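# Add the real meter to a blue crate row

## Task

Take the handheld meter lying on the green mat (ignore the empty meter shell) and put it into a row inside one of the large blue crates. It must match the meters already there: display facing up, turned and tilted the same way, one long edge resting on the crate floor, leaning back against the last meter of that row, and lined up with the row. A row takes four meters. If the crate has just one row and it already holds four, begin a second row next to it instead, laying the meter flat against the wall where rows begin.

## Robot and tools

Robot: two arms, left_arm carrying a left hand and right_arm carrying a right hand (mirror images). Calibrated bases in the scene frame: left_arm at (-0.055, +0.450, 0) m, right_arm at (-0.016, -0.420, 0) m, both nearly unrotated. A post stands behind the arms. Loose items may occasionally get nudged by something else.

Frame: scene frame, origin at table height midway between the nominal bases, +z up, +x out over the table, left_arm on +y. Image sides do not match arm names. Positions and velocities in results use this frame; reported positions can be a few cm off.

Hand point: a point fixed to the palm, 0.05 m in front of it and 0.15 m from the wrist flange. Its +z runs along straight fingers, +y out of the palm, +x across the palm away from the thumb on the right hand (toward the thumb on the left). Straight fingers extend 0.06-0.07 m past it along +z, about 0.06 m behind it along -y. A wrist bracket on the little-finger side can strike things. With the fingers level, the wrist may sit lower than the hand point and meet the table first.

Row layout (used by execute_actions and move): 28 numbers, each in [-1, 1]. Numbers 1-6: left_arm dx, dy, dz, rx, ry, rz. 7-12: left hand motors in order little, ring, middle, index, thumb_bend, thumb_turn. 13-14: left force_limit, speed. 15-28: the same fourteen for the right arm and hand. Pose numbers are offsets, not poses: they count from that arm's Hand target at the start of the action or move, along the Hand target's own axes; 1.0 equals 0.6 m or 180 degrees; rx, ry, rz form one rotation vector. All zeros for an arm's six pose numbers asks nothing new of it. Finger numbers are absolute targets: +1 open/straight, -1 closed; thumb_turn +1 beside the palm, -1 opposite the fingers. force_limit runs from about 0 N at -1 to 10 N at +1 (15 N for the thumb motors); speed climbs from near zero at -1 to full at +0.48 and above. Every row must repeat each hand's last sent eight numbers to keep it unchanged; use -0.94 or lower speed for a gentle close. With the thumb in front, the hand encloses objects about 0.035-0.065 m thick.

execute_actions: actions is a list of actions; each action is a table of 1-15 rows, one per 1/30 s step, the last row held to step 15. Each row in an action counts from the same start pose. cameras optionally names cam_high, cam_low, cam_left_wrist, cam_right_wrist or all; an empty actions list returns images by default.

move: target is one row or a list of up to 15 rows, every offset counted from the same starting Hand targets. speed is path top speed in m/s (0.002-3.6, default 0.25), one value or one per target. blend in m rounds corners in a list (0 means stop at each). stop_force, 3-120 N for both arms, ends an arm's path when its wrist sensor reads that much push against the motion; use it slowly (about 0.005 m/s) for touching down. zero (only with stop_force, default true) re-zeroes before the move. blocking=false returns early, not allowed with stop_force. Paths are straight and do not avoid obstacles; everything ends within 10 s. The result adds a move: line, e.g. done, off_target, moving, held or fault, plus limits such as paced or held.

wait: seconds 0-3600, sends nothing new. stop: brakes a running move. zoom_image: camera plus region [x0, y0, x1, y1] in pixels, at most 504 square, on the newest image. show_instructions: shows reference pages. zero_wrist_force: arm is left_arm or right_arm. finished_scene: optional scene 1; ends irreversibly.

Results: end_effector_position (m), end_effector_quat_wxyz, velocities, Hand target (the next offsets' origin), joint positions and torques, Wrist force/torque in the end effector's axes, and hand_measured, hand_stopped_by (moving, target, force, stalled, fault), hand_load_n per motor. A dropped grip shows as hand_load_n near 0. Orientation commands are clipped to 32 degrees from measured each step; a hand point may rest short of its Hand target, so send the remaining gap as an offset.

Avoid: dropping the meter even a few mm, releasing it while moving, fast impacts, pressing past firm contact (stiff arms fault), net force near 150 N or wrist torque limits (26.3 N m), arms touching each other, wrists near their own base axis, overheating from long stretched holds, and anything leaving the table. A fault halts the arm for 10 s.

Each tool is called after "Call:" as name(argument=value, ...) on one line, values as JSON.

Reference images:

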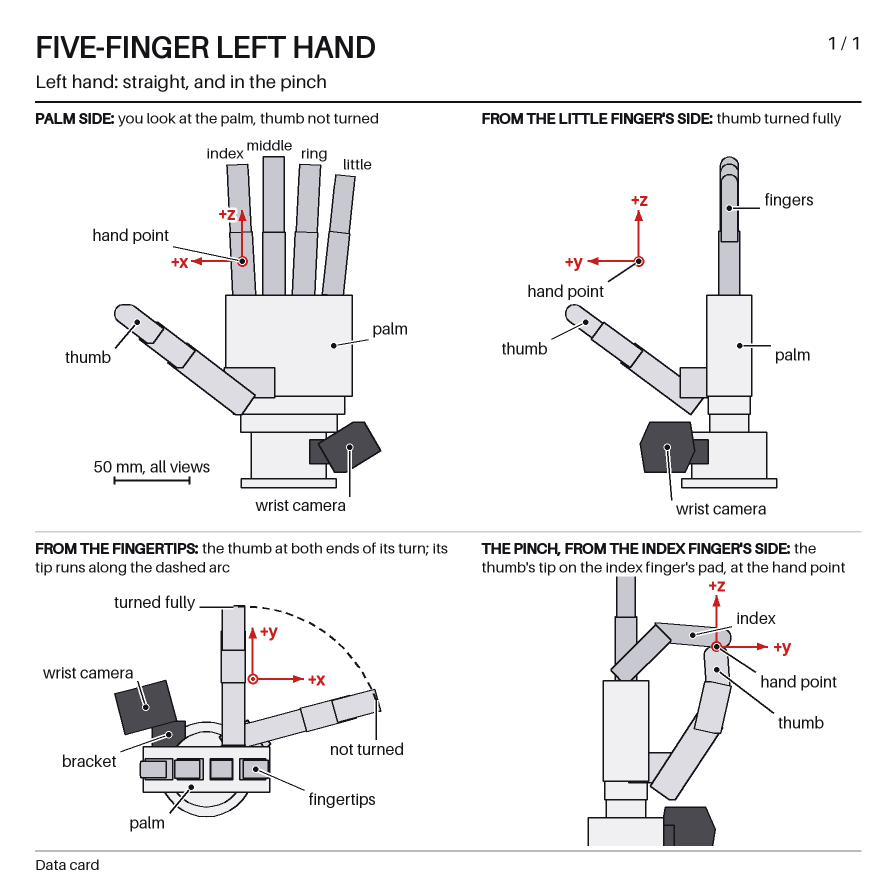

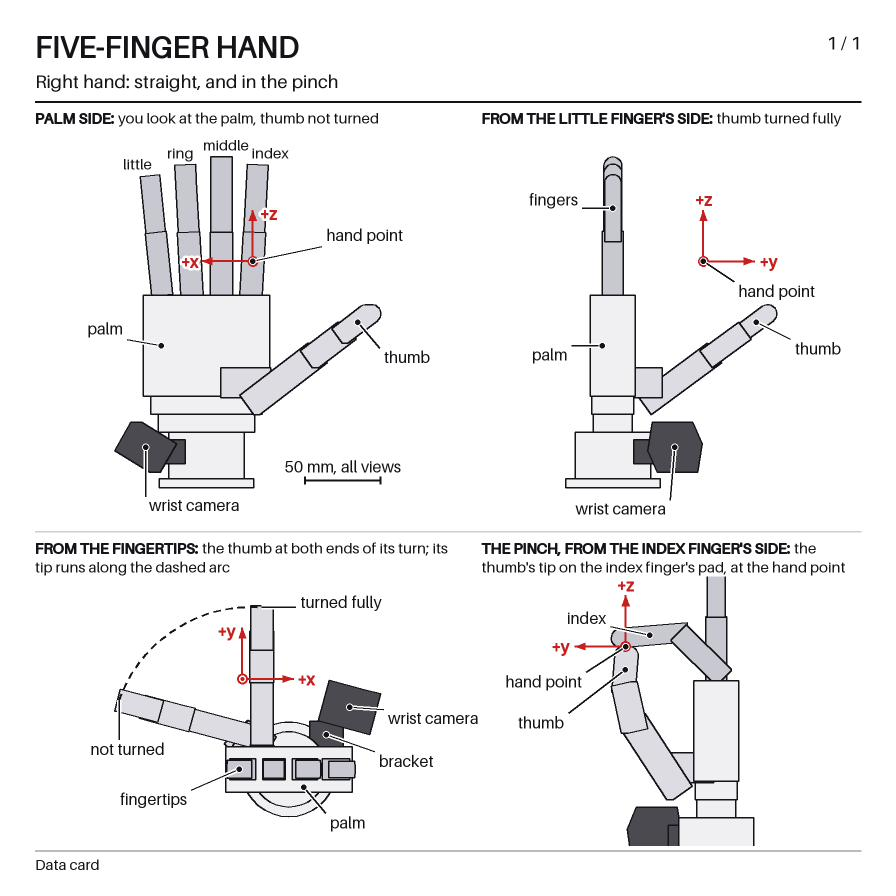

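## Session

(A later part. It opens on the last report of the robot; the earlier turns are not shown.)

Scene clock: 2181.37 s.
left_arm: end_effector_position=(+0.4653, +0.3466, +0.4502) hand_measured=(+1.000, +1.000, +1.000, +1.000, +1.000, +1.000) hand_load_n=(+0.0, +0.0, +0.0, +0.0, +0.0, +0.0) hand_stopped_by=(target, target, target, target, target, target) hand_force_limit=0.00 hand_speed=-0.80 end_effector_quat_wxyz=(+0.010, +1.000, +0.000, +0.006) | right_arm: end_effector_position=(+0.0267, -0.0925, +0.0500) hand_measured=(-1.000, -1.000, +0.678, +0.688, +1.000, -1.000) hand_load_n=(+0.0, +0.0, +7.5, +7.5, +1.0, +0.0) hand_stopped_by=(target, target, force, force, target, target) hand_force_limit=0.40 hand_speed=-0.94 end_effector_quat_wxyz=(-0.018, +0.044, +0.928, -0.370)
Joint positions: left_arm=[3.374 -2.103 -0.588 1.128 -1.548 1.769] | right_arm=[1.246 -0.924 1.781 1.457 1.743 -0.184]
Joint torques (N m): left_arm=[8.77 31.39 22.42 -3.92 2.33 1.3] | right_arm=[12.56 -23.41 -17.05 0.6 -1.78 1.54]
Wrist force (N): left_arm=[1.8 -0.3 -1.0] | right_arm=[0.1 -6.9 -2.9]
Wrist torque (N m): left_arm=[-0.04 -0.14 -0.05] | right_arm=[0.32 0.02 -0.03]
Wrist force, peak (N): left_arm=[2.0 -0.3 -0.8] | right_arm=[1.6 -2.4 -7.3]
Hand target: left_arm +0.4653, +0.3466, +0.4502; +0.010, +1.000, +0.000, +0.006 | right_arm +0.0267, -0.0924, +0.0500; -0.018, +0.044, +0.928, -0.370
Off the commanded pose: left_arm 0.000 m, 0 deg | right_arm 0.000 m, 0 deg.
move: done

Call:
move(target=[0,0,0,0,0,0,1,1,1,1,1,1,0,-0.8,0,-0.0092,-0.0097,0,0,0,-1,-1,0.28,0.28,1,-1,0.4,-0.94], speed=0.02, cameras=["cam_high", "cam_right_wrist"])

Call:
zoom_image(camera="cam_high", region=[60, 260, 200, 380])

Scene clock: 2194.33 s.
left_arm: end_effector_position=(+0.4653, +0.3466, +0.4502) hand_measured=(+1.000, +1.000, +1.000, +1.000, +1.000, +1.000) hand_load_n=(+0.0, +0.0, +0.0, +0.0, +0.0, +0.0) hand_stopped_by=(target, target, target, target, target, target) hand_force_limit=0.00 hand_speed=-0.80 end_effector_quat_wxyz=(+0.010, +1.000, +0.000, +0.006) | right_arm: end_effector_position=(+0.0267, -0.0924, +0.0579) hand_measured=(-1.000, -1.000, +0.678, +0.688, +1.000, -1.000) hand_load_n=(+0.0, +0.0, +7.0, +6.0, +1.5, +0.0) hand_stopped_by=(target, target, force, force, target, target) hand_force_limit=0.40 hand_speed=-0.94 end_effector_quat_wxyz=(-0.018, +0.044, +0.928, -0.370)
Joint positions: left_arm=[3.374 -2.103 -0.588 1.128 -1.548 1.769] | right_arm=[1.246 -0.939 1.779 1.473 1.743 -0.184]
Joint torques (N m): left_arm=[8.53 31.1 21.39 -3.84 2.27 1.22] | right_arm=[12.16 -50.48 -17.13 5.22 -0.79 -0.91]
Wrist force (N): left_arm=[1.8 -0.5 -0.8] | right_arm=[0.1 4.9 2.0]
Wrist torque (N m): left_arm=[-0.08 -0.14 -0.04] | right_arm=[0.29 -0.06 0.08]
Wrist force, peak (N): left_arm=[2.1 -0.4 -1.0] | right_arm=[0.1 -7.3 -3.1]
Hand target: left_arm +0.4653, +0.3466, +0.4502; +0.010, +1.000, +0.000, +0.006 | right_arm +0.0267, -0.0924, +0.0580; -0.018, +0.044, +0.928, -0.370
Off the commanded pose: left_arm 0.000 m, 0 deg | right_arm 0.000 m, 0 deg.
move: done
cam_right_wrist: T_world_to_cam=[[-0.19801, 0.70062, -0.68551, 0.10683], [0.85839, 0.4616, 0.22383, 0.00813], [0.47325, -0.54412, -0.6928, 0.09065]] pos_world=[-0.02873, -0.02928, 0.13422]

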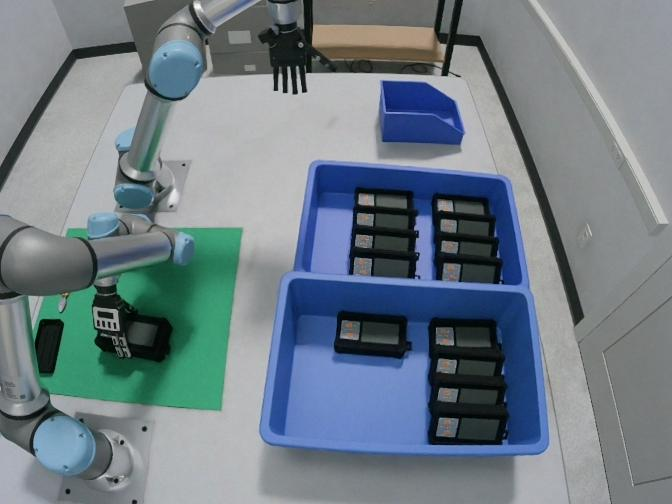

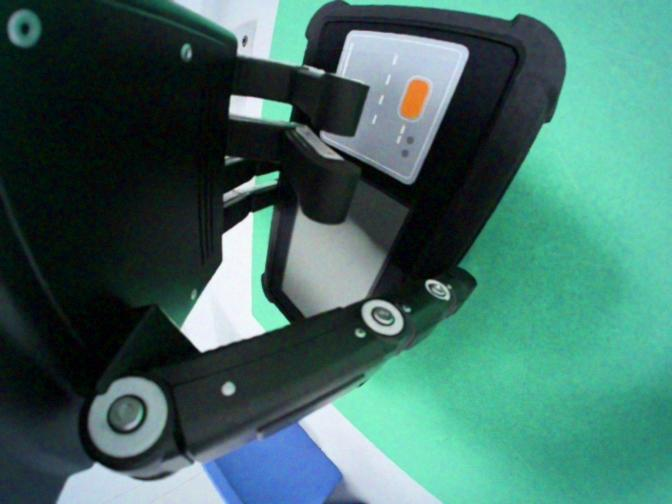

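Scaled by 3.600 from the camera's image (finer frame: 960x720).

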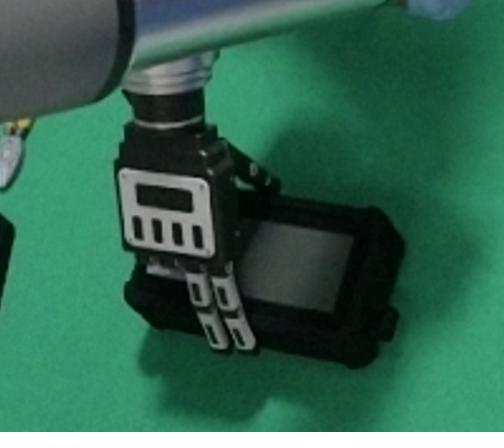

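Call:
move(target=[0,0,0,0,0,0,1,1,1,1,1,1,0,-0.8,0,0,0,0,0,0,-1,-1,0.26,0.26,1,-1,0.5,-0.94])

Call:
move(target=[0,0,0,0,0,0,1,1,1,1,1,1,0,-0.8,0,-0.0711,-0.0750,0,0,0,-1,-1,0.26,0.26,1,-1,0.5,-0.94], speed=0.05, cameras=["cam_high", "cam_right_wrist"])

Call:
zoom_image(camera="cam_high", region=[60, 260, 200, 380])

Scene clock: 2247.47 s.
left_arm: end_effector_position=(+0.4653, +0.3466, +0.4502) hand_measured=(+1.000, +1.000, +1.000, +1.000, +1.000, +1.000) hand_load_n=(+0.0, +0.0, +0.0, +0.0, +0.0, +0.0) hand_stopped_by=(target, target, target, target, target, target) hand_force_limit=0.00 hand_speed=-0.80 end_effector_quat_wxyz=(+0.010, +1.000, +0.000, +0.006) | right_arm: end_effector_position=(+0.0267, -0.0924, +0.0580) hand_measured=(-1.000, -1.000, +0.668, +0.674, +1.000, -1.000) hand_load_n=(+0.0, +0.0, +8.0, +7.5, +2.0, +0.5) hand_stopped_by=(target, target, force, force, target, target) hand_force_limit=0.50 hand_speed=-0.94 end_effector_quat_wxyz=(-0.018, +0.044, +0.928, -0.370)
Joint positions: left_arm=[3.374 -2.103 -0.588 1.128 -1.548 1.769] | right_arm=[1.246 -0.939 1.779 1.474 1.743 -0.184]
Joint torques (N m): left_arm=[8.18 30.92 21.59 -3.96 2.22 1.23] | right_arm=[7.63 -49.34 -16.43 5.32 2.36 -1.07]
Wrist force (N): left_arm=[1.8 -0.3 -1.0] | right_arm=[0.3 5.2 2.3]
Wrist torque (N m): left_arm=[-0.04 -0.15 -0.05] | right_arm=[0.32 -0.08 0.09]
Wrist force, peak (N): left_arm=[2.2 -0.4 -0.8] | right_arm=[0.4 5.4 2.4]
Hand target: left_arm +0.4653, +0.3466, +0.4502; +0.010, +1.000, +0.000, +0.006 | right_arm +0.0267, -0.0924, +0.0580; -0.018, +0.044, +0.928, -0.370
Off the commanded pose: left_arm 0.000 m, 0 deg | right_arm 0.000 m, 0 deg.
move: done

Scene clock: 2249.17 s.
left_arm: end_effector_position=(+0.4653, +0.3466, +0.4502) hand_measured=(+1.000, +1.000, +1.000, +1.000, +1.000, +1.000) hand_load_n=(+0.0, +0.0, +0.0, +0.0, +0.0, +0.0) hand_stopped_by=(target, target, target, target, target, target) hand_force_limit=0.00 hand_speed=-0.80 end_effector_quat_wxyz=(+0.010, +1.000, +0.000, +0.006) | right_arm: end_effector_position=(+0.0268, -0.0924, +0.1199) hand_measured=(-1.000, -1.000, +0.668, +0.674, +1.000, -1.000) hand_load_n=(+0.0, +0.5, +8.0, +8.0, +1.5, +0.0) hand_stopped_by=(target, target, force, force, target, target) hand_force_limit=0.50 hand_speed=-0.94 end_effector_quat_wxyz=(-0.018, +0.044, +0.928, -0.370)
Joint positions: left_arm=[3.374 -2.103 -0.588 1.128 -1.548 1.769] | right_arm=[1.246 -1.043 1.748 1.608 1.743 -0.184]
Joint torques (N m): left_arm=[8.53 30.92 21.61 -3.93 2.24 1.21] | right_arm=[-3.06 -47.97 -18.04 5.31 2 -0.92]
Wrist force (N): left_arm=[1.8 -0.4 -0.9] | right_arm=[0.4 5.0 2.4]
Wrist torque (N m): left_arm=[-0.05 -0.14 -0.04] | right_arm=[0.27 -0.11 0.07]
Wrist force, peak (N): left_arm=[2.0 -0.5 -0.8] | right_arm=[0.3 5.5 2.6]
Hand target: left_arm +0.4653, +0.3466, +0.4502; +0.010, +1.000, +0.000, +0.006 | right_arm +0.0268, -0.0924, +0.1200; -0.018, +0.044, +0.928, -0.370
Off the commanded pose: left_arm 0.000 m, 0 deg | right_arm 0.000 m, 0 deg.
move: done
cam_right_wrist: T_world_to_cam=[[-0.19801, 0.70062, -0.68551, 0.14935], [0.85839, 0.4616, 0.22383, -0.00583], [0.47325, -0.54412, -0.6928, 0.13356]] pos_world=[-0.02863, -0.02928, 0.19622]

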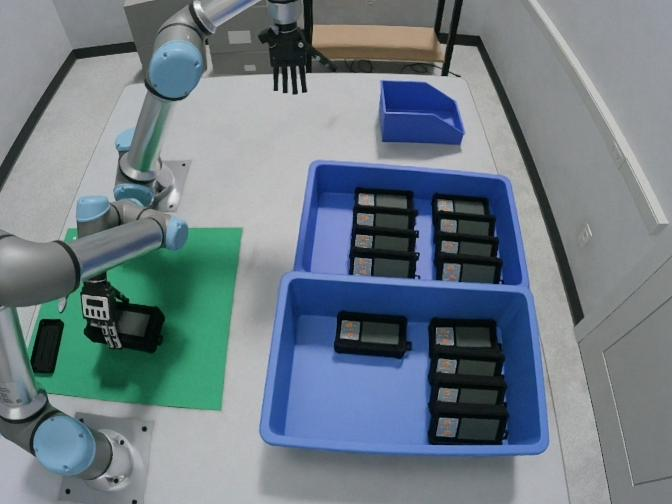

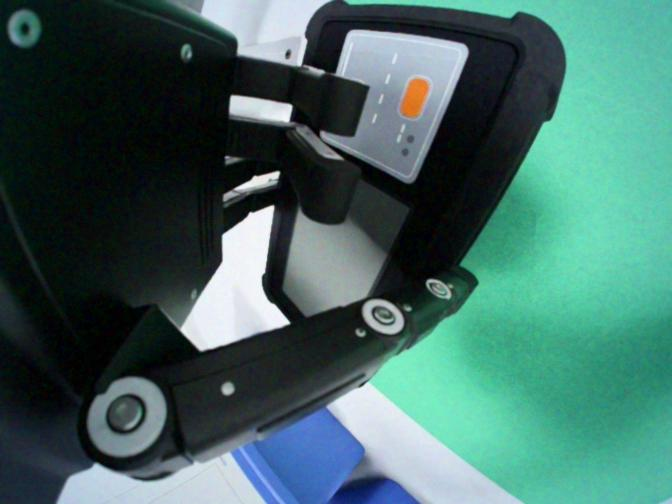

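Scaled by 3.600 from the camera's image (finer frame: 960x720).

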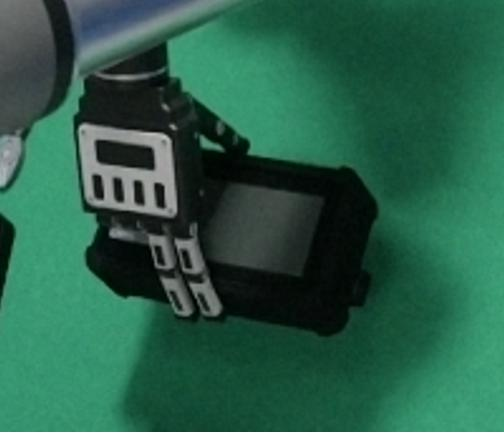

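Call:
move(target=[[0,0,0,0,0,0,1,1,1,1,1,1,0,-0.8,0,-0.2754,-0.2902,0,0,0,-1,-1,0.26,0.26,1,-1,0.5,-0.94],[0,0,0,0,0,0,1,1,1,1,1,1,0,-0.8,-0.5041,-0.2887,-0.2775,0,0,0,-1,-1,0.26,0.26,1,-1,0.5,-0.94]], speed=0.15, blend=[0.05, 0], cameras=["cam_high", "cam_right_wrist"])

Scene clock: 2275.10 s.
left_arm: end_effector_position=(+0.4653, +0.3466, +0.4502) hand_measured=(+1.000, +1.000, +1.000, +1.000, +1.000, +1.000) hand_load_n=(+0.0, +0.0, +0.0, +0.0, +0.0, +0.0) hand_stopped_by=(target, target, target, target, target, target) hand_force_limit=0.00 hand_speed=-0.80 end_effector_quat_wxyz=(+0.010, +1.000, +0.000, +0.006) | right_arm: end_effector_position=(+0.3267, -0.1324, +0.3599) hand_measured=(-1.000, -1.000, +0.668, +0.674, +1.000, -1.000) hand_load_n=(+0.0, +0.0, +8.5, +7.5, +2.0, +0.0) hand_stopped_by=(target, target, force, force, target, target) hand_force_limit=0.50 hand_speed=-0.94 end_effector_quat_wxyz=(-0.018, +0.044, +0.928, -0.370)
Joint positions: left_arm=[3.374 -2.103 -0.588 1.128 -1.548 1.769] | right_arm=[0.679 -1.071 1.088 2.128 2.097 -0.659]
Joint torques (N m): left_arm=[8.63 30.77 21.03 -3.83 2.3 1.22] | right_arm=[-12.6 -27.32 -25.02 5.09 3.64 -1.58]
Wrist force (N): left_arm=[1.7 -0.4 -1.0] | right_arm=[-0.6 4.6 2.4]
Wrist torque (N m): left_arm=[-0.06 -0.13 -0.05] | right_arm=[0.24 0.04 -0.01]
Wrist force, peak (N): left_arm=[2.0 -0.5 -1.1] | right_arm=[0.2 6.2 3.3]
Hand target: left_arm +0.4653, +0.3466, +0.4502; +0.010, +1.000, +0.000, +0.006 | right_arm +0.3268, -0.1324, +0.3599; -0.018, +0.044, +0.928, -0.370
Off the commanded pose: left_arm 0.000 m, 0 deg | right_arm 0.000 m, 0 deg.
move: done
cam_right_wrist: T_world_to_cam=[[-0.19795, 0.70065, -0.6855, 0.40126], [0.8584, 0.46155, 0.22387, -0.29861], [0.47325, -0.54412, -0.6928, 0.13626]] pos_world=[0.27127, -0.06918, 0.43632]

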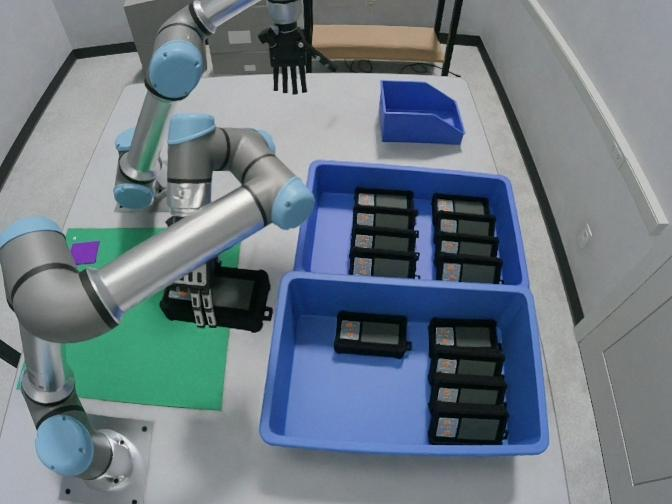

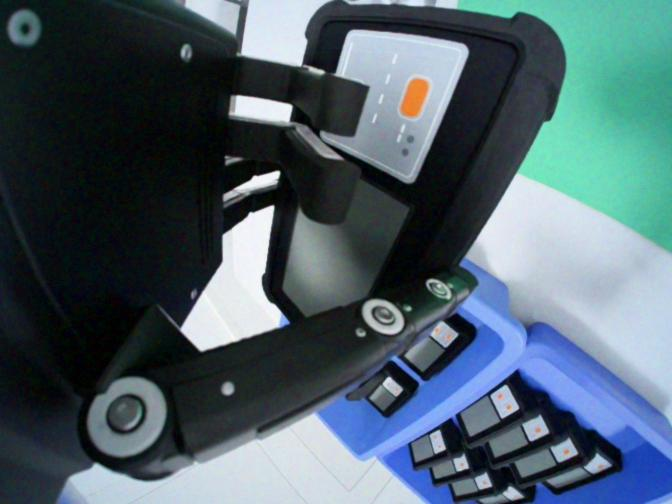

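Call:
move(target=[0,0,0,0,0,0,1,1,1,1,1,1,0,-0.8,-0.5196,-0.0151,0.0143,-0.2278,0,0,-1,-1,0.26,0.26,1,-1,0.5,-0.94], speed=0.15, cameras=["cam_high", "cam_right_wrist", "cam_left_wrist"])

Scene clock: 2288.50 s.
left_arm: end_effector_position=(+0.4653, +0.3466, +0.4502) hand_measured=(+1.000, +1.000, +1.000, +1.000, +1.000, +1.000) hand_load_n=(+0.0, +0.0, +0.0, +0.0, +0.0, +0.0) hand_stopped_by=(target, target, target, target, target, target) hand_force_limit=0.00 hand_speed=-0.80 end_effector_quat_wxyz=(+0.010, +1.000, +0.000, +0.006) | right_arm: end_effector_position=(+0.6345, -0.1750, +0.3589) hand_measured=(-1.000, -1.000, +0.668, +0.674, +1.000, -1.000) hand_load_n=(+0.5, +0.0, +9.5, +8.5, +1.5, -0.5) hand_stopped_by=(target, target, force, force, target, target) hand_force_limit=0.50 hand_speed=-0.94 end_effector_quat_wxyz=(+0.084, +0.063, +0.994, +0.024)
Joint positions: left_arm=[3.374 -2.103 -0.588 1.128 -1.548 1.769] | right_arm=[0.103 -0.602 0.035 1.964 1.548 -1.361]
Joint torques (N m): left_arm=[7.7 31 21.82 -3.7 2.27 1.28] | right_arm=[-12.54 -40.69 -22.4 0.46 -2.6 -1.48]
Wrist force (N): left_arm=[1.7 -0.4 -0.8] | right_arm=[1.8 -0.9 3.8]
Wrist torque (N m): left_arm=[-0.06 -0.13 -0.05] | right_arm=[0.04 -0.13 -0.01]
Wrist force, peak (N): left_arm=[2.0 -0.5 -0.9] | right_arm=[-0.1 5.1 2.2]
Hand target: left_arm +0.4653, +0.3466, +0.4502; +0.010, +1.000, +0.000, +0.006 | right_arm +0.6360, -0.1745, +0.3599; -0.001, +0.048, +0.999, -0.022
Off the commanded pose: left_arm 0.000 m, 0 deg | right_arm 0.002 m, 11 deg.
elbow stopped short (right arm): the move would have taken joint 3 (elbow) straighter than the controller allows.
move: off_target (right_arm)
cam_left_wrist: T_world_to_cam=[[0.26528, 0.96415, 0.00681, -0.46409], [0.83586, -0.23349, 0.49681, -0.52082], [0.48059, -0.1261, -0.86783, 0.32154]] pos_world=[0.40391, 0.36639, 0.54095]
cam_right_wrist: T_world_to_cam=[[-0.13567, 0.9906, -0.01718, 0.26272], [0.73051, 0.11173, 0.6737, -0.68444], [0.66929, 0.07885, -0.73881, -0.03218]] pos_world=[0.55717, -0.18125, 0.44185]
Images, in order (width x height): cam_high 672x504, cam_left_wrist 672x504, cam_right_wrist 672x504.

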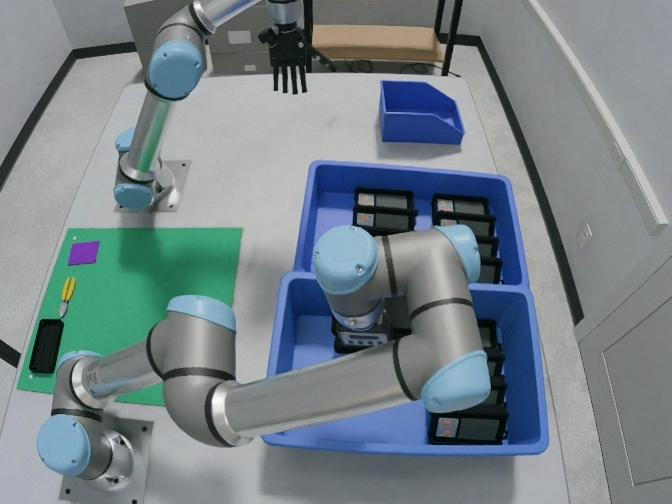

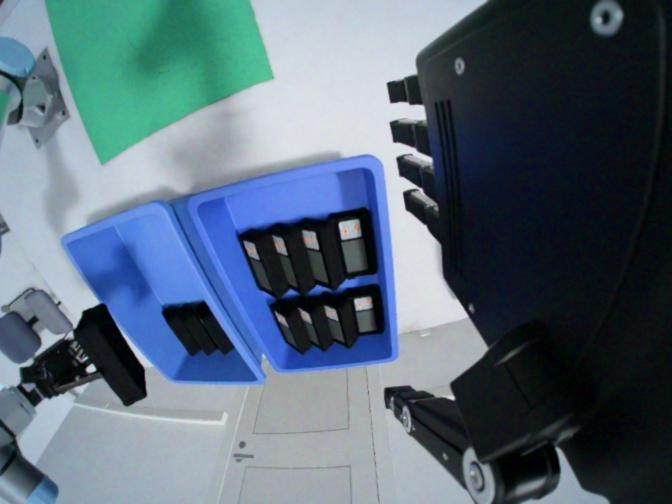

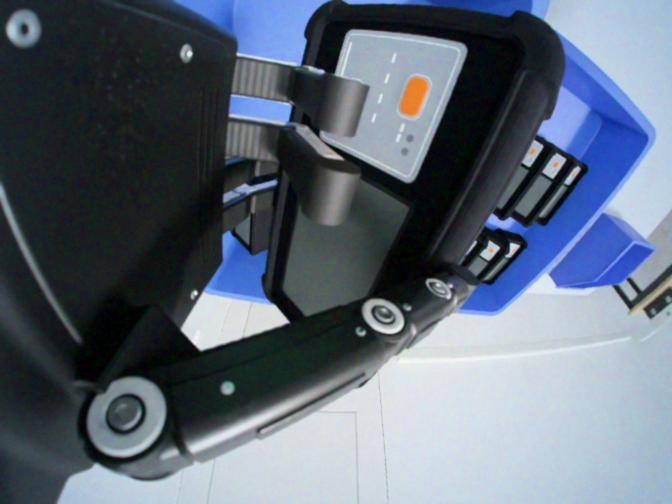

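Call:
move(target=[0,0,0,0,0,0,1,1,1,1,1,1,0,-0.8,0,0.0073,0.1665,0,0,0.0028,-1,-1,0.26,0.26,1,-1,0.5,-0.94], speed=0.12, cameras=["cam_high", "cam_right_wrist", "cam_left_wrist"])

Scene clock: 2320.23 s.
left_arm: end_effector_position=(+0.4653, +0.3466, +0.4502) hand_measured=(+1.000, +1.000, +1.000, +1.000, +1.000, +1.000) hand_load_n=(+0.0, +0.0, +0.0, +0.0, +0.0, +0.0) hand_stopped_by=(target, target, target, target, target, target) hand_force_limit=0.00 hand_speed=-0.80 end_effector_quat_wxyz=(+0.010, +1.000, +0.000, +0.006) | right_arm: end_effector_position=(+0.6359, -0.1745, +0.2601) hand_measured=(-1.000, -1.000, +0.668, +0.674, +1.000, -1.000) hand_load_n=(+0.5, +0.0, +9.0, +8.5, +1.5, +0.0) hand_stopped_by=(target, target, force, force, target, target) hand_force_limit=0.50 hand_speed=-0.94 end_effector_quat_wxyz=(-0.001, +0.052, +0.998, -0.022)
Joint positions: left_arm=[3.374 -2.103 -0.588 1.128 -1.548 1.769] | right_arm=[0.128 -0.553 0.225 1.907 1.613 -1.36]
Joint torques (N m): left_arm=[7.98 31.27 21.58 -3.59 2.34 1.16] | right_arm=[12.67 -46.04 -11.35 1.3 2.1 1.77]
Wrist force (N): left_arm=[1.9 -0.5 -0.8] | right_arm=[0.4 0.6 4.0]
Wrist torque (N m): left_arm=[-0.07 -0.15 -0.04] | right_arm=[0.15 -0.08 -0.18]
Wrist force, peak (N): left_arm=[2.0 -0.4 -0.9] | right_arm=[0.2 0.1 4.9]
Hand target: left_arm +0.4653, +0.3466, +0.4502; +0.010, +1.000, +0.000, +0.006 | right_arm +0.6359, -0.1745, +0.2599; -0.001, +0.052, +0.998, -0.022
Off the commanded pose: left_arm 0.000 m, 0 deg | right_arm 0.000 m, 0 deg.
move: done
cam_left_wrist: T_world_to_cam=[[0.26528, 0.96415, 0.00681, -0.46409], [0.83586, -0.23349, 0.49681, -0.52082], [0.48059, -0.1261, -0.86783, 0.32154]] pos_world=[0.40391, 0.36639, 0.54095]
cam_right_wrist: T_world_to_cam=[[-0.16211, 0.98413, -0.07211, 0.29065], [0.83296, 0.17566, 0.52471, -0.63418], [0.52905, 0.025, -0.84822, 0.00203]] pos_world=[0.57429, -0.17469, 0.35544]
Images, in order (width x height): cam_high 672x504, cam_left_wrist 672x504, cam_right_wrist 672x504.

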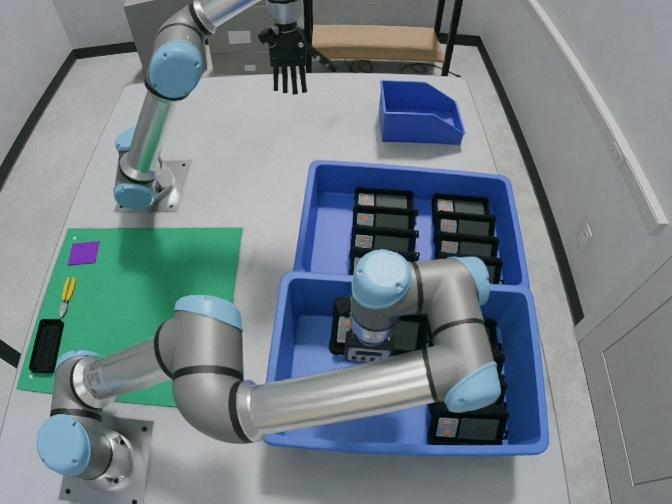

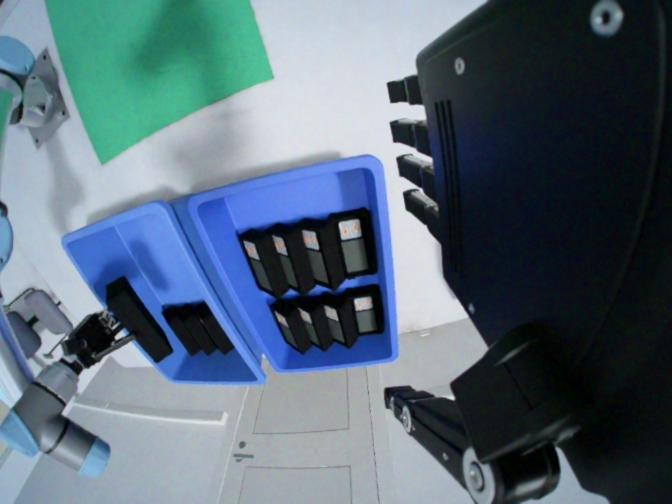

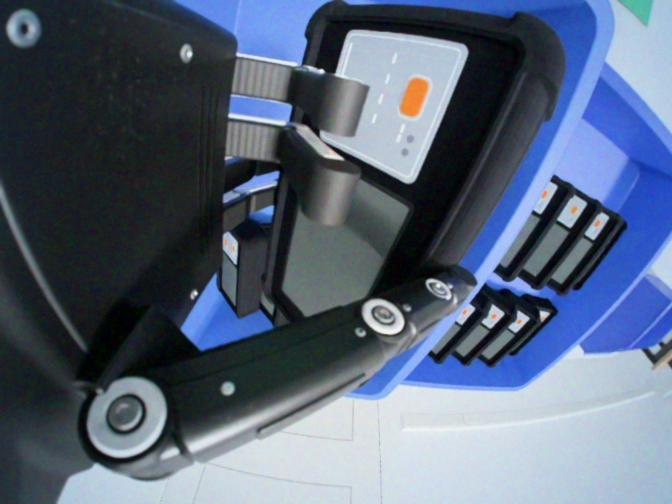

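Call:
move(target=[0,0.2833,0,0,0,0,1,1,1,1,1,1,0,-0.8,0,0,0,0,0,0,-1,-1,0.26,0.26,1,-1,0.5,-0.94], speed=0.12, cameras=["cam_left_wrist"])

Scene clock: 2337.60 s.
left_arm: end_effector_position=(+0.4652, +0.1767, +0.4535) hand_measured=(+1.000, +1.000, +1.000, +1.000, +1.000, +1.000) hand_load_n=(+0.0, +0.0, +0.0, +0.0, +0.0, +0.0) hand_stopped_by=(target, target, target, target, target, target) hand_force_limit=0.00 hand_speed=-0.80 end_effector_quat_wxyz=(+0.011, +1.000, +0.001, +0.007) | right_arm: end_effector_position=(+0.6359, -0.1745, +0.2599) hand_measured=(-1.000, -1.000, +0.668, +0.674, +1.000, -1.000) hand_load_n=(+0.0, +0.0, +9.0, +8.5, +1.0, +0.0) hand_stopped_by=(target, target, force, force, target, target) hand_force_limit=0.50 hand_speed=-0.94 end_effector_quat_wxyz=(-0.001, +0.052, +0.998, -0.022)
Joint positions: left_arm=[3.026 -2.366 -0.106 0.917 -1.551 1.421] | right_arm=[0.128 -0.552 0.225 1.907 1.613 -1.36]
Joint torques (N m): left_arm=[-9.79 37.67 19.77 -4.5 -2.51 -1.17] | right_arm=[12.44 -46 -10.96 1.31 1.93 1.76]
Wrist force (N): left_arm=[1.8 -1.0 -0.7] | right_arm=[0.3 0.3 3.8]
Wrist torque (N m): left_arm=[-0.15 -0.14 0.11] | right_arm=[0.12 -0.06 -0.20]
Wrist force, peak (N): left_arm=[2.1 -0.9 -1.1] | right_arm=[0.5 0.4 4.6]
Hand target: left_arm +0.4654, +0.1767, +0.4537; +0.010, +1.000, +0.000, +0.006 | right_arm +0.6359, -0.1745, +0.2599; -0.001, +0.052, +0.998, -0.022
Off the commanded pose: left_arm 0.000 m, 0 deg | right_arm 0.000 m, 0 deg.
move: done
cam_left_wrist: T_world_to_cam=[[0.26507, 0.96421, 0.00642, -0.30008], [0.8354, -0.23297, 0.49783, -0.56249], [0.4815, -0.1266, -0.86725, 0.30245]] pos_world=[0.40381, 0.19658, 0.54425]

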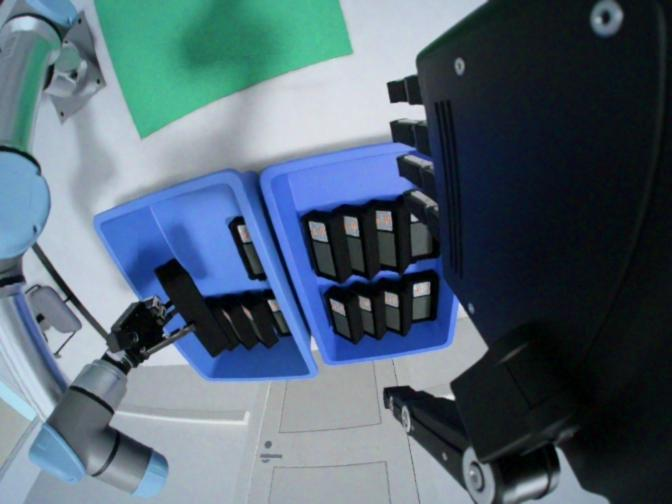

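Call:
zoom_image(camera="cam_left_wrist", region=[80, 160, 330, 390])

Scaled by 2.016 from the camera's image (finer frame: 960x720).

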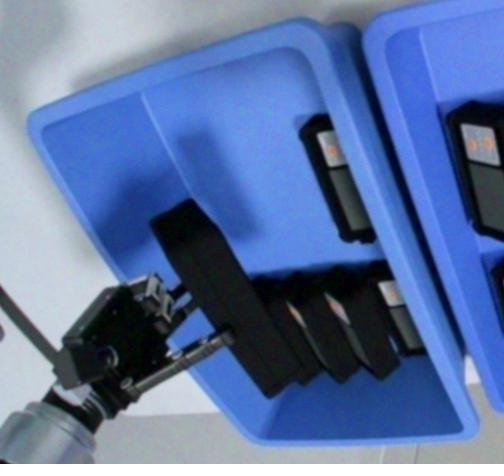

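Call:
move(target=[0,0,0,0,0,0,1,1,1,1,1,1,0,-0.8,0,-0.0405,0.2187,0,0,0,-1,-1,0.26,0.26,1,-1,0.5,-0.94], speed=0.08, cameras=["cam_left_wrist","cam_right_wrist","cam_high"])

Call:
zoom_image(camera="cam_left_wrist", region=[80, 160, 330, 390])

Scene clock: 2390.87 s.
left_arm: end_effector_position=(+0.4652, +0.1767, +0.4535) hand_measured=(+1.000, +1.000, +1.000, +1.000, +1.000, +1.000) hand_load_n=(+0.0, +0.0, +0.0, +0.0, +0.0, +0.0) hand_stopped_by=(target, target, target, target, target, target) hand_force_limit=0.00 hand_speed=-0.80 end_effector_quat_wxyz=(+0.011, +1.000, +0.001, +0.007) | right_arm: end_effector_position=(+0.6329, -0.2042, +0.1300) hand_measured=(-1.000, -1.000, +0.668, +0.674, +1.000, -1.000) hand_load_n=(+0.0, +0.0, +9.0, +8.5, +1.5, +0.0) hand_stopped_by=(target, target, force, force, target, target) hand_force_limit=0.50 hand_speed=-0.94 end_effector_quat_wxyz=(-0.001, +0.052, +0.998, -0.022)
Joint positions: left_arm=[3.026 -2.366 -0.106 0.917 -1.551 1.421] | right_arm=[0.081 -0.674 0.792 1.46 1.614 -1.407]
Joint torques (N m): left_arm=[-9.23 37.86 20.12 -4.46 -2.53 -1.09] | right_arm=[-12.72 -44.14 -11.06 1.44 -2.5 -1.56]
Wrist force (N): left_arm=[1.9 -0.8 -0.7] | right_arm=[0.5 -0.1 4.0]
Wrist torque (N m): left_arm=[-0.12 -0.16 0.11] | right_arm=[0.04 -0.12 0.02]
Wrist force, peak (N): left_arm=[2.1 -0.8 -0.8] | right_arm=[0.2 -0.5 4.6]
Hand target: left_arm +0.4652, +0.1767, +0.4535; +0.011, +1.000, +0.001, +0.007 | right_arm +0.6329, -0.2043, +0.1299; -0.001, +0.052, +0.998, -0.022
Off the commanded pose: left_arm 0.000 m, 0 deg | right_arm 0.000 m, 0 deg.
move: done
cam_left_wrist: T_world_to_cam=[[0.26509, 0.9642, 0.00639, -0.30007], [0.83544, -0.23299, 0.49775, -0.56246], [0.48142, -0.12661, -0.8673, 0.30251]] pos_world=[0.40381, 0.19658, 0.54425]
cam_right_wrist: T_world_to_cam=[[-0.16216, 0.98412, -0.07221, 0.31016], [0.83307, 0.17576, 0.5245, -0.55818], [0.52886, 0.0249, -0.84834, -0.10588]] pos_world=[0.57129, -0.20449, 0.22534]
Images, in order (width x height): cam_high 672x504, cam_left_wrist 672x504, cam_right_wrist 672x504.

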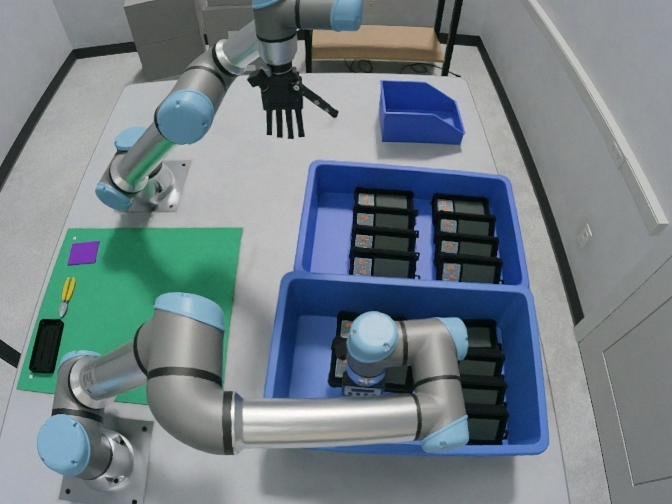

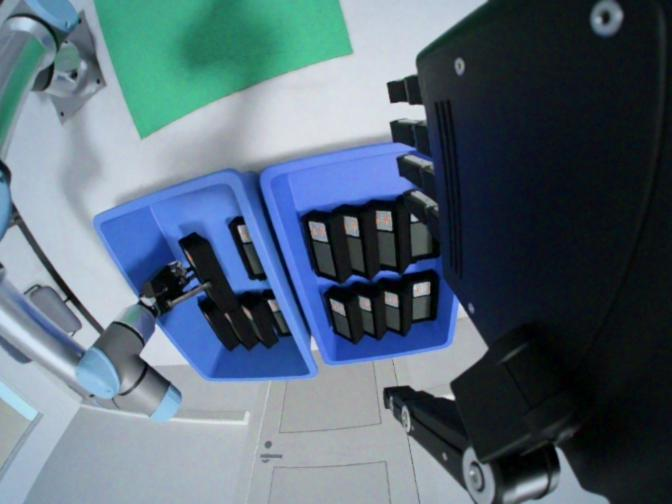

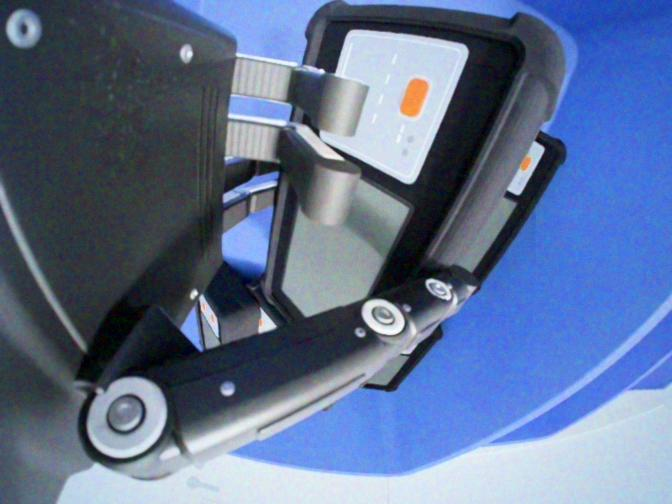

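Scaled by 2.016 from the camera's image (finer frame: 960x720).

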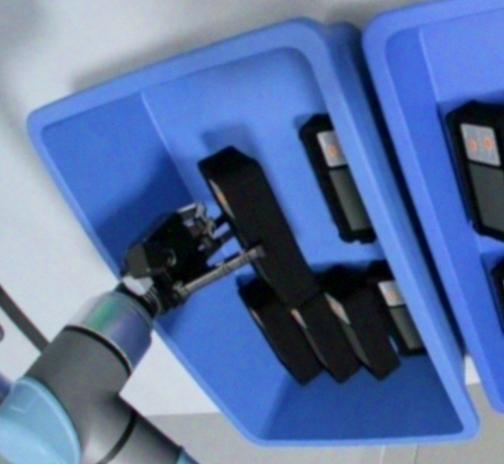

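Call:
zoom_image(camera="cam_right_wrist", region=[380, 100, 600, 400])

Scaled by 1.680 from the camera's image (finer frame: 960x720).

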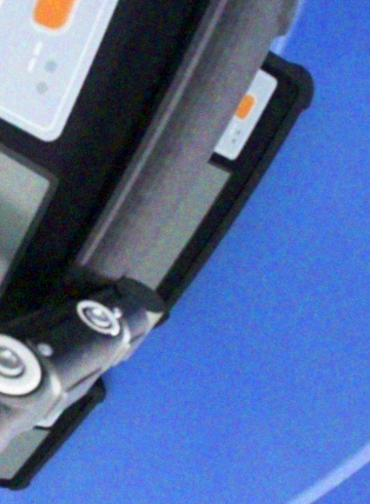

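Call:
move(target=[0,0,0,0,0,0,1,1,1,1,1,1,0,-0.8,0,0.0025,0.0583,0,0,0,-1,-1,0.26,0.26,1,-1,0.5,-0.94], speed=0.03, stop_force=6, cameras=["cam_left_wrist","cam_right_wrist"])

Call:
zoom_image(camera="cam_left_wrist", region=[120, 180, 300, 370])

Call:
zoom_image(camera="cam_right_wrist", region=[300, 100, 620, 420])

Scene clock: 2479.83 s.
left_arm: end_effector_position=(+0.4652, +0.1767, +0.4535) hand_measured=(+1.000, +1.000, +1.000, +1.000, +1.000, +1.000) hand_load_n=(+0.0, +0.0, +0.0, +0.0, +0.0, +0.0) hand_stopped_by=(target, target, target, target, target, target) hand_force_limit=0.00 hand_speed=-0.80 end_effector_quat_wxyz=(+0.011, +1.000, +0.001, +0.007) | right_arm: end_effector_position=(+0.6329, -0.2043, +0.0949) hand_measured=(-1.000, -1.000, +0.668, +0.674, +1.000, -1.000) hand_load_n=(+0.0, +0.0, +9.0, +8.5, +1.5, +0.0) hand_stopped_by=(target, target, force, force, target, target) hand_force_limit=0.50 hand_speed=-0.94 end_effector_quat_wxyz=(-0.001, +0.052, +0.998, -0.022)
Joint positions: left_arm=[3.026 -2.366 -0.106 0.917 -1.551 1.421] | right_arm=[0.081 -0.657 0.85 1.384 1.614 -1.407]
Joint torques (N m): left_arm=[-9.79 38.16 19.82 -4.63 -2.46 -1.03] | right_arm=[-12.57 -41.89 -12.16 1.29 -0.35 -1.5]
Wrist force (N): left_arm=[2.1 -1.0 -0.8] | right_arm=[0.5 -0.2 3.9]
Wrist torque (N m): left_arm=[-0.14 -0.18 0.12] | right_arm=[0.05 -0.13 0.02]
Wrist force, peak (N): left_arm=[2.1 -1.0 -0.8] | right_arm=[0.5 0.2 4.5]
Hand target: left_arm +0.4652, +0.1767, +0.4535; +0.011, +1.000, +0.001, +0.007 | right_arm +0.6329, -0.2043, +0.0949; -0.001, +0.052, +0.998, -0.022
Off the commanded pose: left_arm 0.000 m, 0 deg | right_arm 0.000 m, 0 deg.
move: done
cam_left_wrist: T_world_to_cam=[[0.26509, 0.9642, 0.00639, -0.30007], [0.83544, -0.23299, 0.49775, -0.56246], [0.48142, -0.12661, -0.8673, 0.30251]] pos_world=[0.40381, 0.19658, 0.54425]
cam_right_wrist: T_world_to_cam=[[-0.16216, 0.98412, -0.07218, 0.30762], [0.83315, 0.17575, 0.52439, -0.53979], [0.52875, 0.0249, -0.84842, -0.13558]] pos_world=[0.57129, -0.20449, 0.19024]

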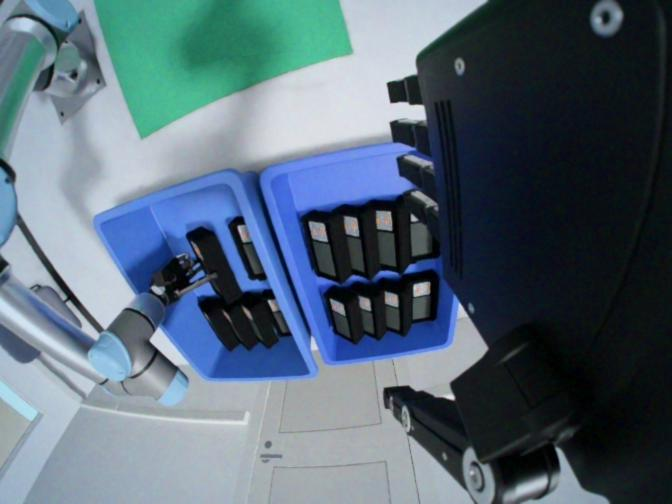

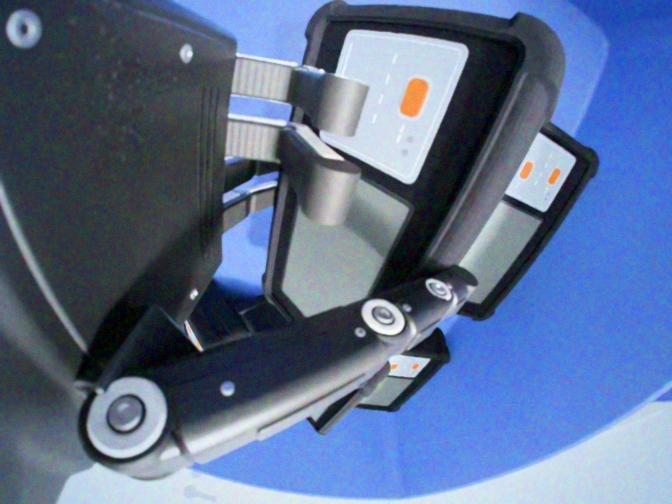

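Scaled by 2.653 from the camera's image (finer frame: 960x720).

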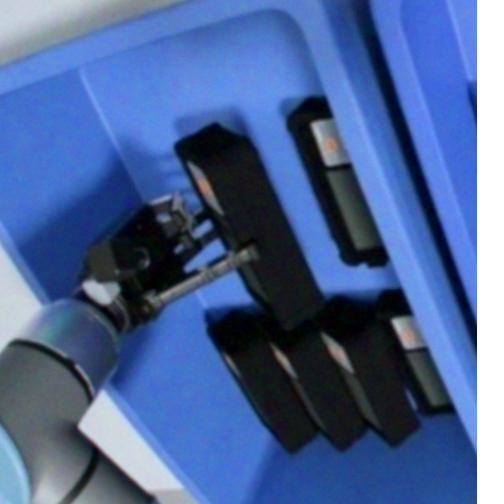

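Scaled by 1.575 from the camera's image (finer frame: 960x720).

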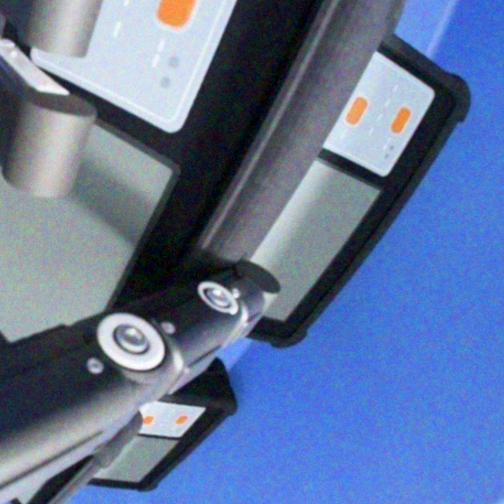

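Call:
move(target=[0,0,0,0,0,0,1,1,1,1,1,1,0,-0.8,0,0.0016,0.0366,0,0,0,-1,-1,0.26,0.26,1,-1,0.5,-0.94], speed=0.012, stop_force=4, cameras=["cam_left_wrist","cam_right_wrist"])

Call:
zoom_image(camera="cam_left_wrist", region=[120, 180, 300, 370])

Scene clock: 2526.90 s.
left_arm: end_effector_position=(+0.4652, +0.1767, +0.4535) hand_measured=(+1.000, +1.000, +1.000, +1.000, +1.000, +1.000) hand_load_n=(+0.0, +0.0, +0.0, +0.0, +0.0, +0.0) hand_stopped_by=(target, target, target, target, target, target) hand_force_limit=0.00 hand_speed=-0.80 end_effector_quat_wxyz=(+0.011, +1.000, +0.001, +0.007) | right_arm: end_effector_position=(+0.6329, -0.2043, +0.0760) hand_measured=(-1.000, -1.000, +0.668, +0.674, +1.000, -1.000) hand_load_n=(+0.0, +0.0, +8.5, +8.0, +1.5, -2.0) hand_stopped_by=(target, target, force, force, target, target) hand_force_limit=0.50 hand_speed=-0.94 end_effector_quat_wxyz=(-0.001, +0.052, +0.998, -0.022)
Joint positions: left_arm=[3.026 -2.366 -0.106 0.917 -1.551 1.421] | right_arm=[0.081 -0.645 0.876 1.346 1.614 -1.407]
Joint torques (N m): left_arm=[-9.7 37.82 20.2 -4.53 -2.53 -1] | right_arm=[-8.28 -64.7 -23.64 4.2 -0.01 -0.53]
Wrist force (N): left_arm=[1.7 -0.8 -0.6] | right_arm=[0.5 0.5 1.2]
Wrist torque (N m): left_arm=[-0.14 -0.13 0.10] | right_arm=[0.11 -0.18 -0.02]
Wrist force, peak (N): left_arm=[2.0 -1.1 -0.7] | right_arm=[0.6 0.1 4.4]
Hand target: left_arm +0.4652, +0.1767, +0.4535; +0.011, +1.000, +0.001, +0.007 | right_arm +0.6329, -0.2043, +0.0760; -0.001, +0.052, +0.998, -0.022 (not the last commanded pose)
Off the commanded pose: left_arm 0.000 m, 0 deg | right_arm 0.003 m, 0 deg.
move: contact (right_arm)
cam_left_wrist: T_world_to_cam=[[0.26509, 0.9642, 0.00639, -0.30007], [0.83544, -0.23299, 0.49775, -0.56246], [0.48142, -0.12661, -0.8673, 0.30251]] pos_world=[0.40381, 0.19658, 0.54425]
cam_right_wrist: T_world_to_cam=[[-0.16217, 0.98412, -0.07218, 0.30626], [0.83314, 0.17575, 0.52439, -0.52988], [0.52875, 0.0249, -0.84842, -0.15161]] pos_world=[0.57129, -0.20449, 0.17134]

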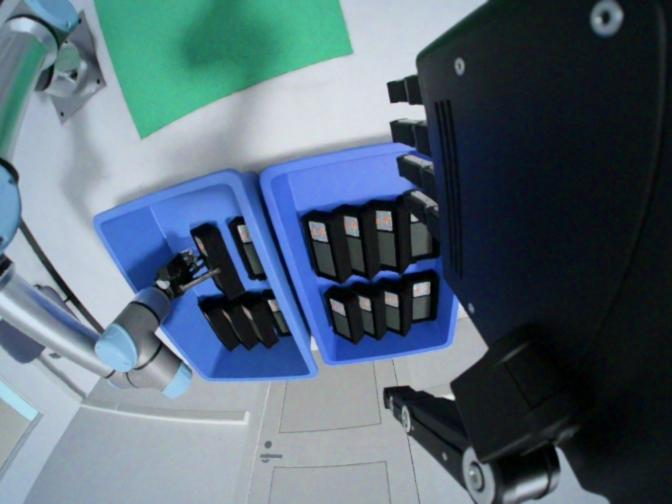

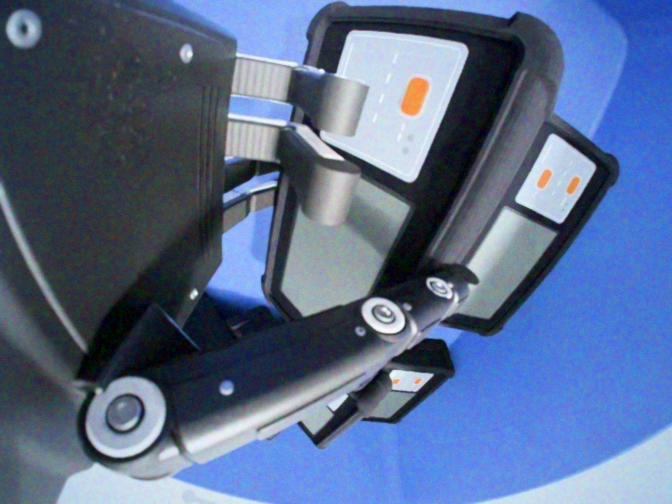

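Scaled by 2.653 from the camera's image (finer frame: 960x720).

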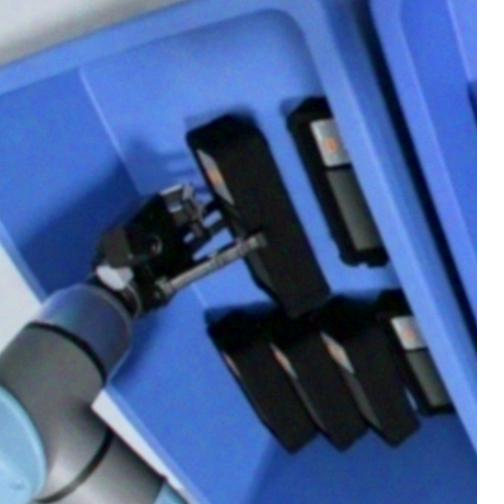

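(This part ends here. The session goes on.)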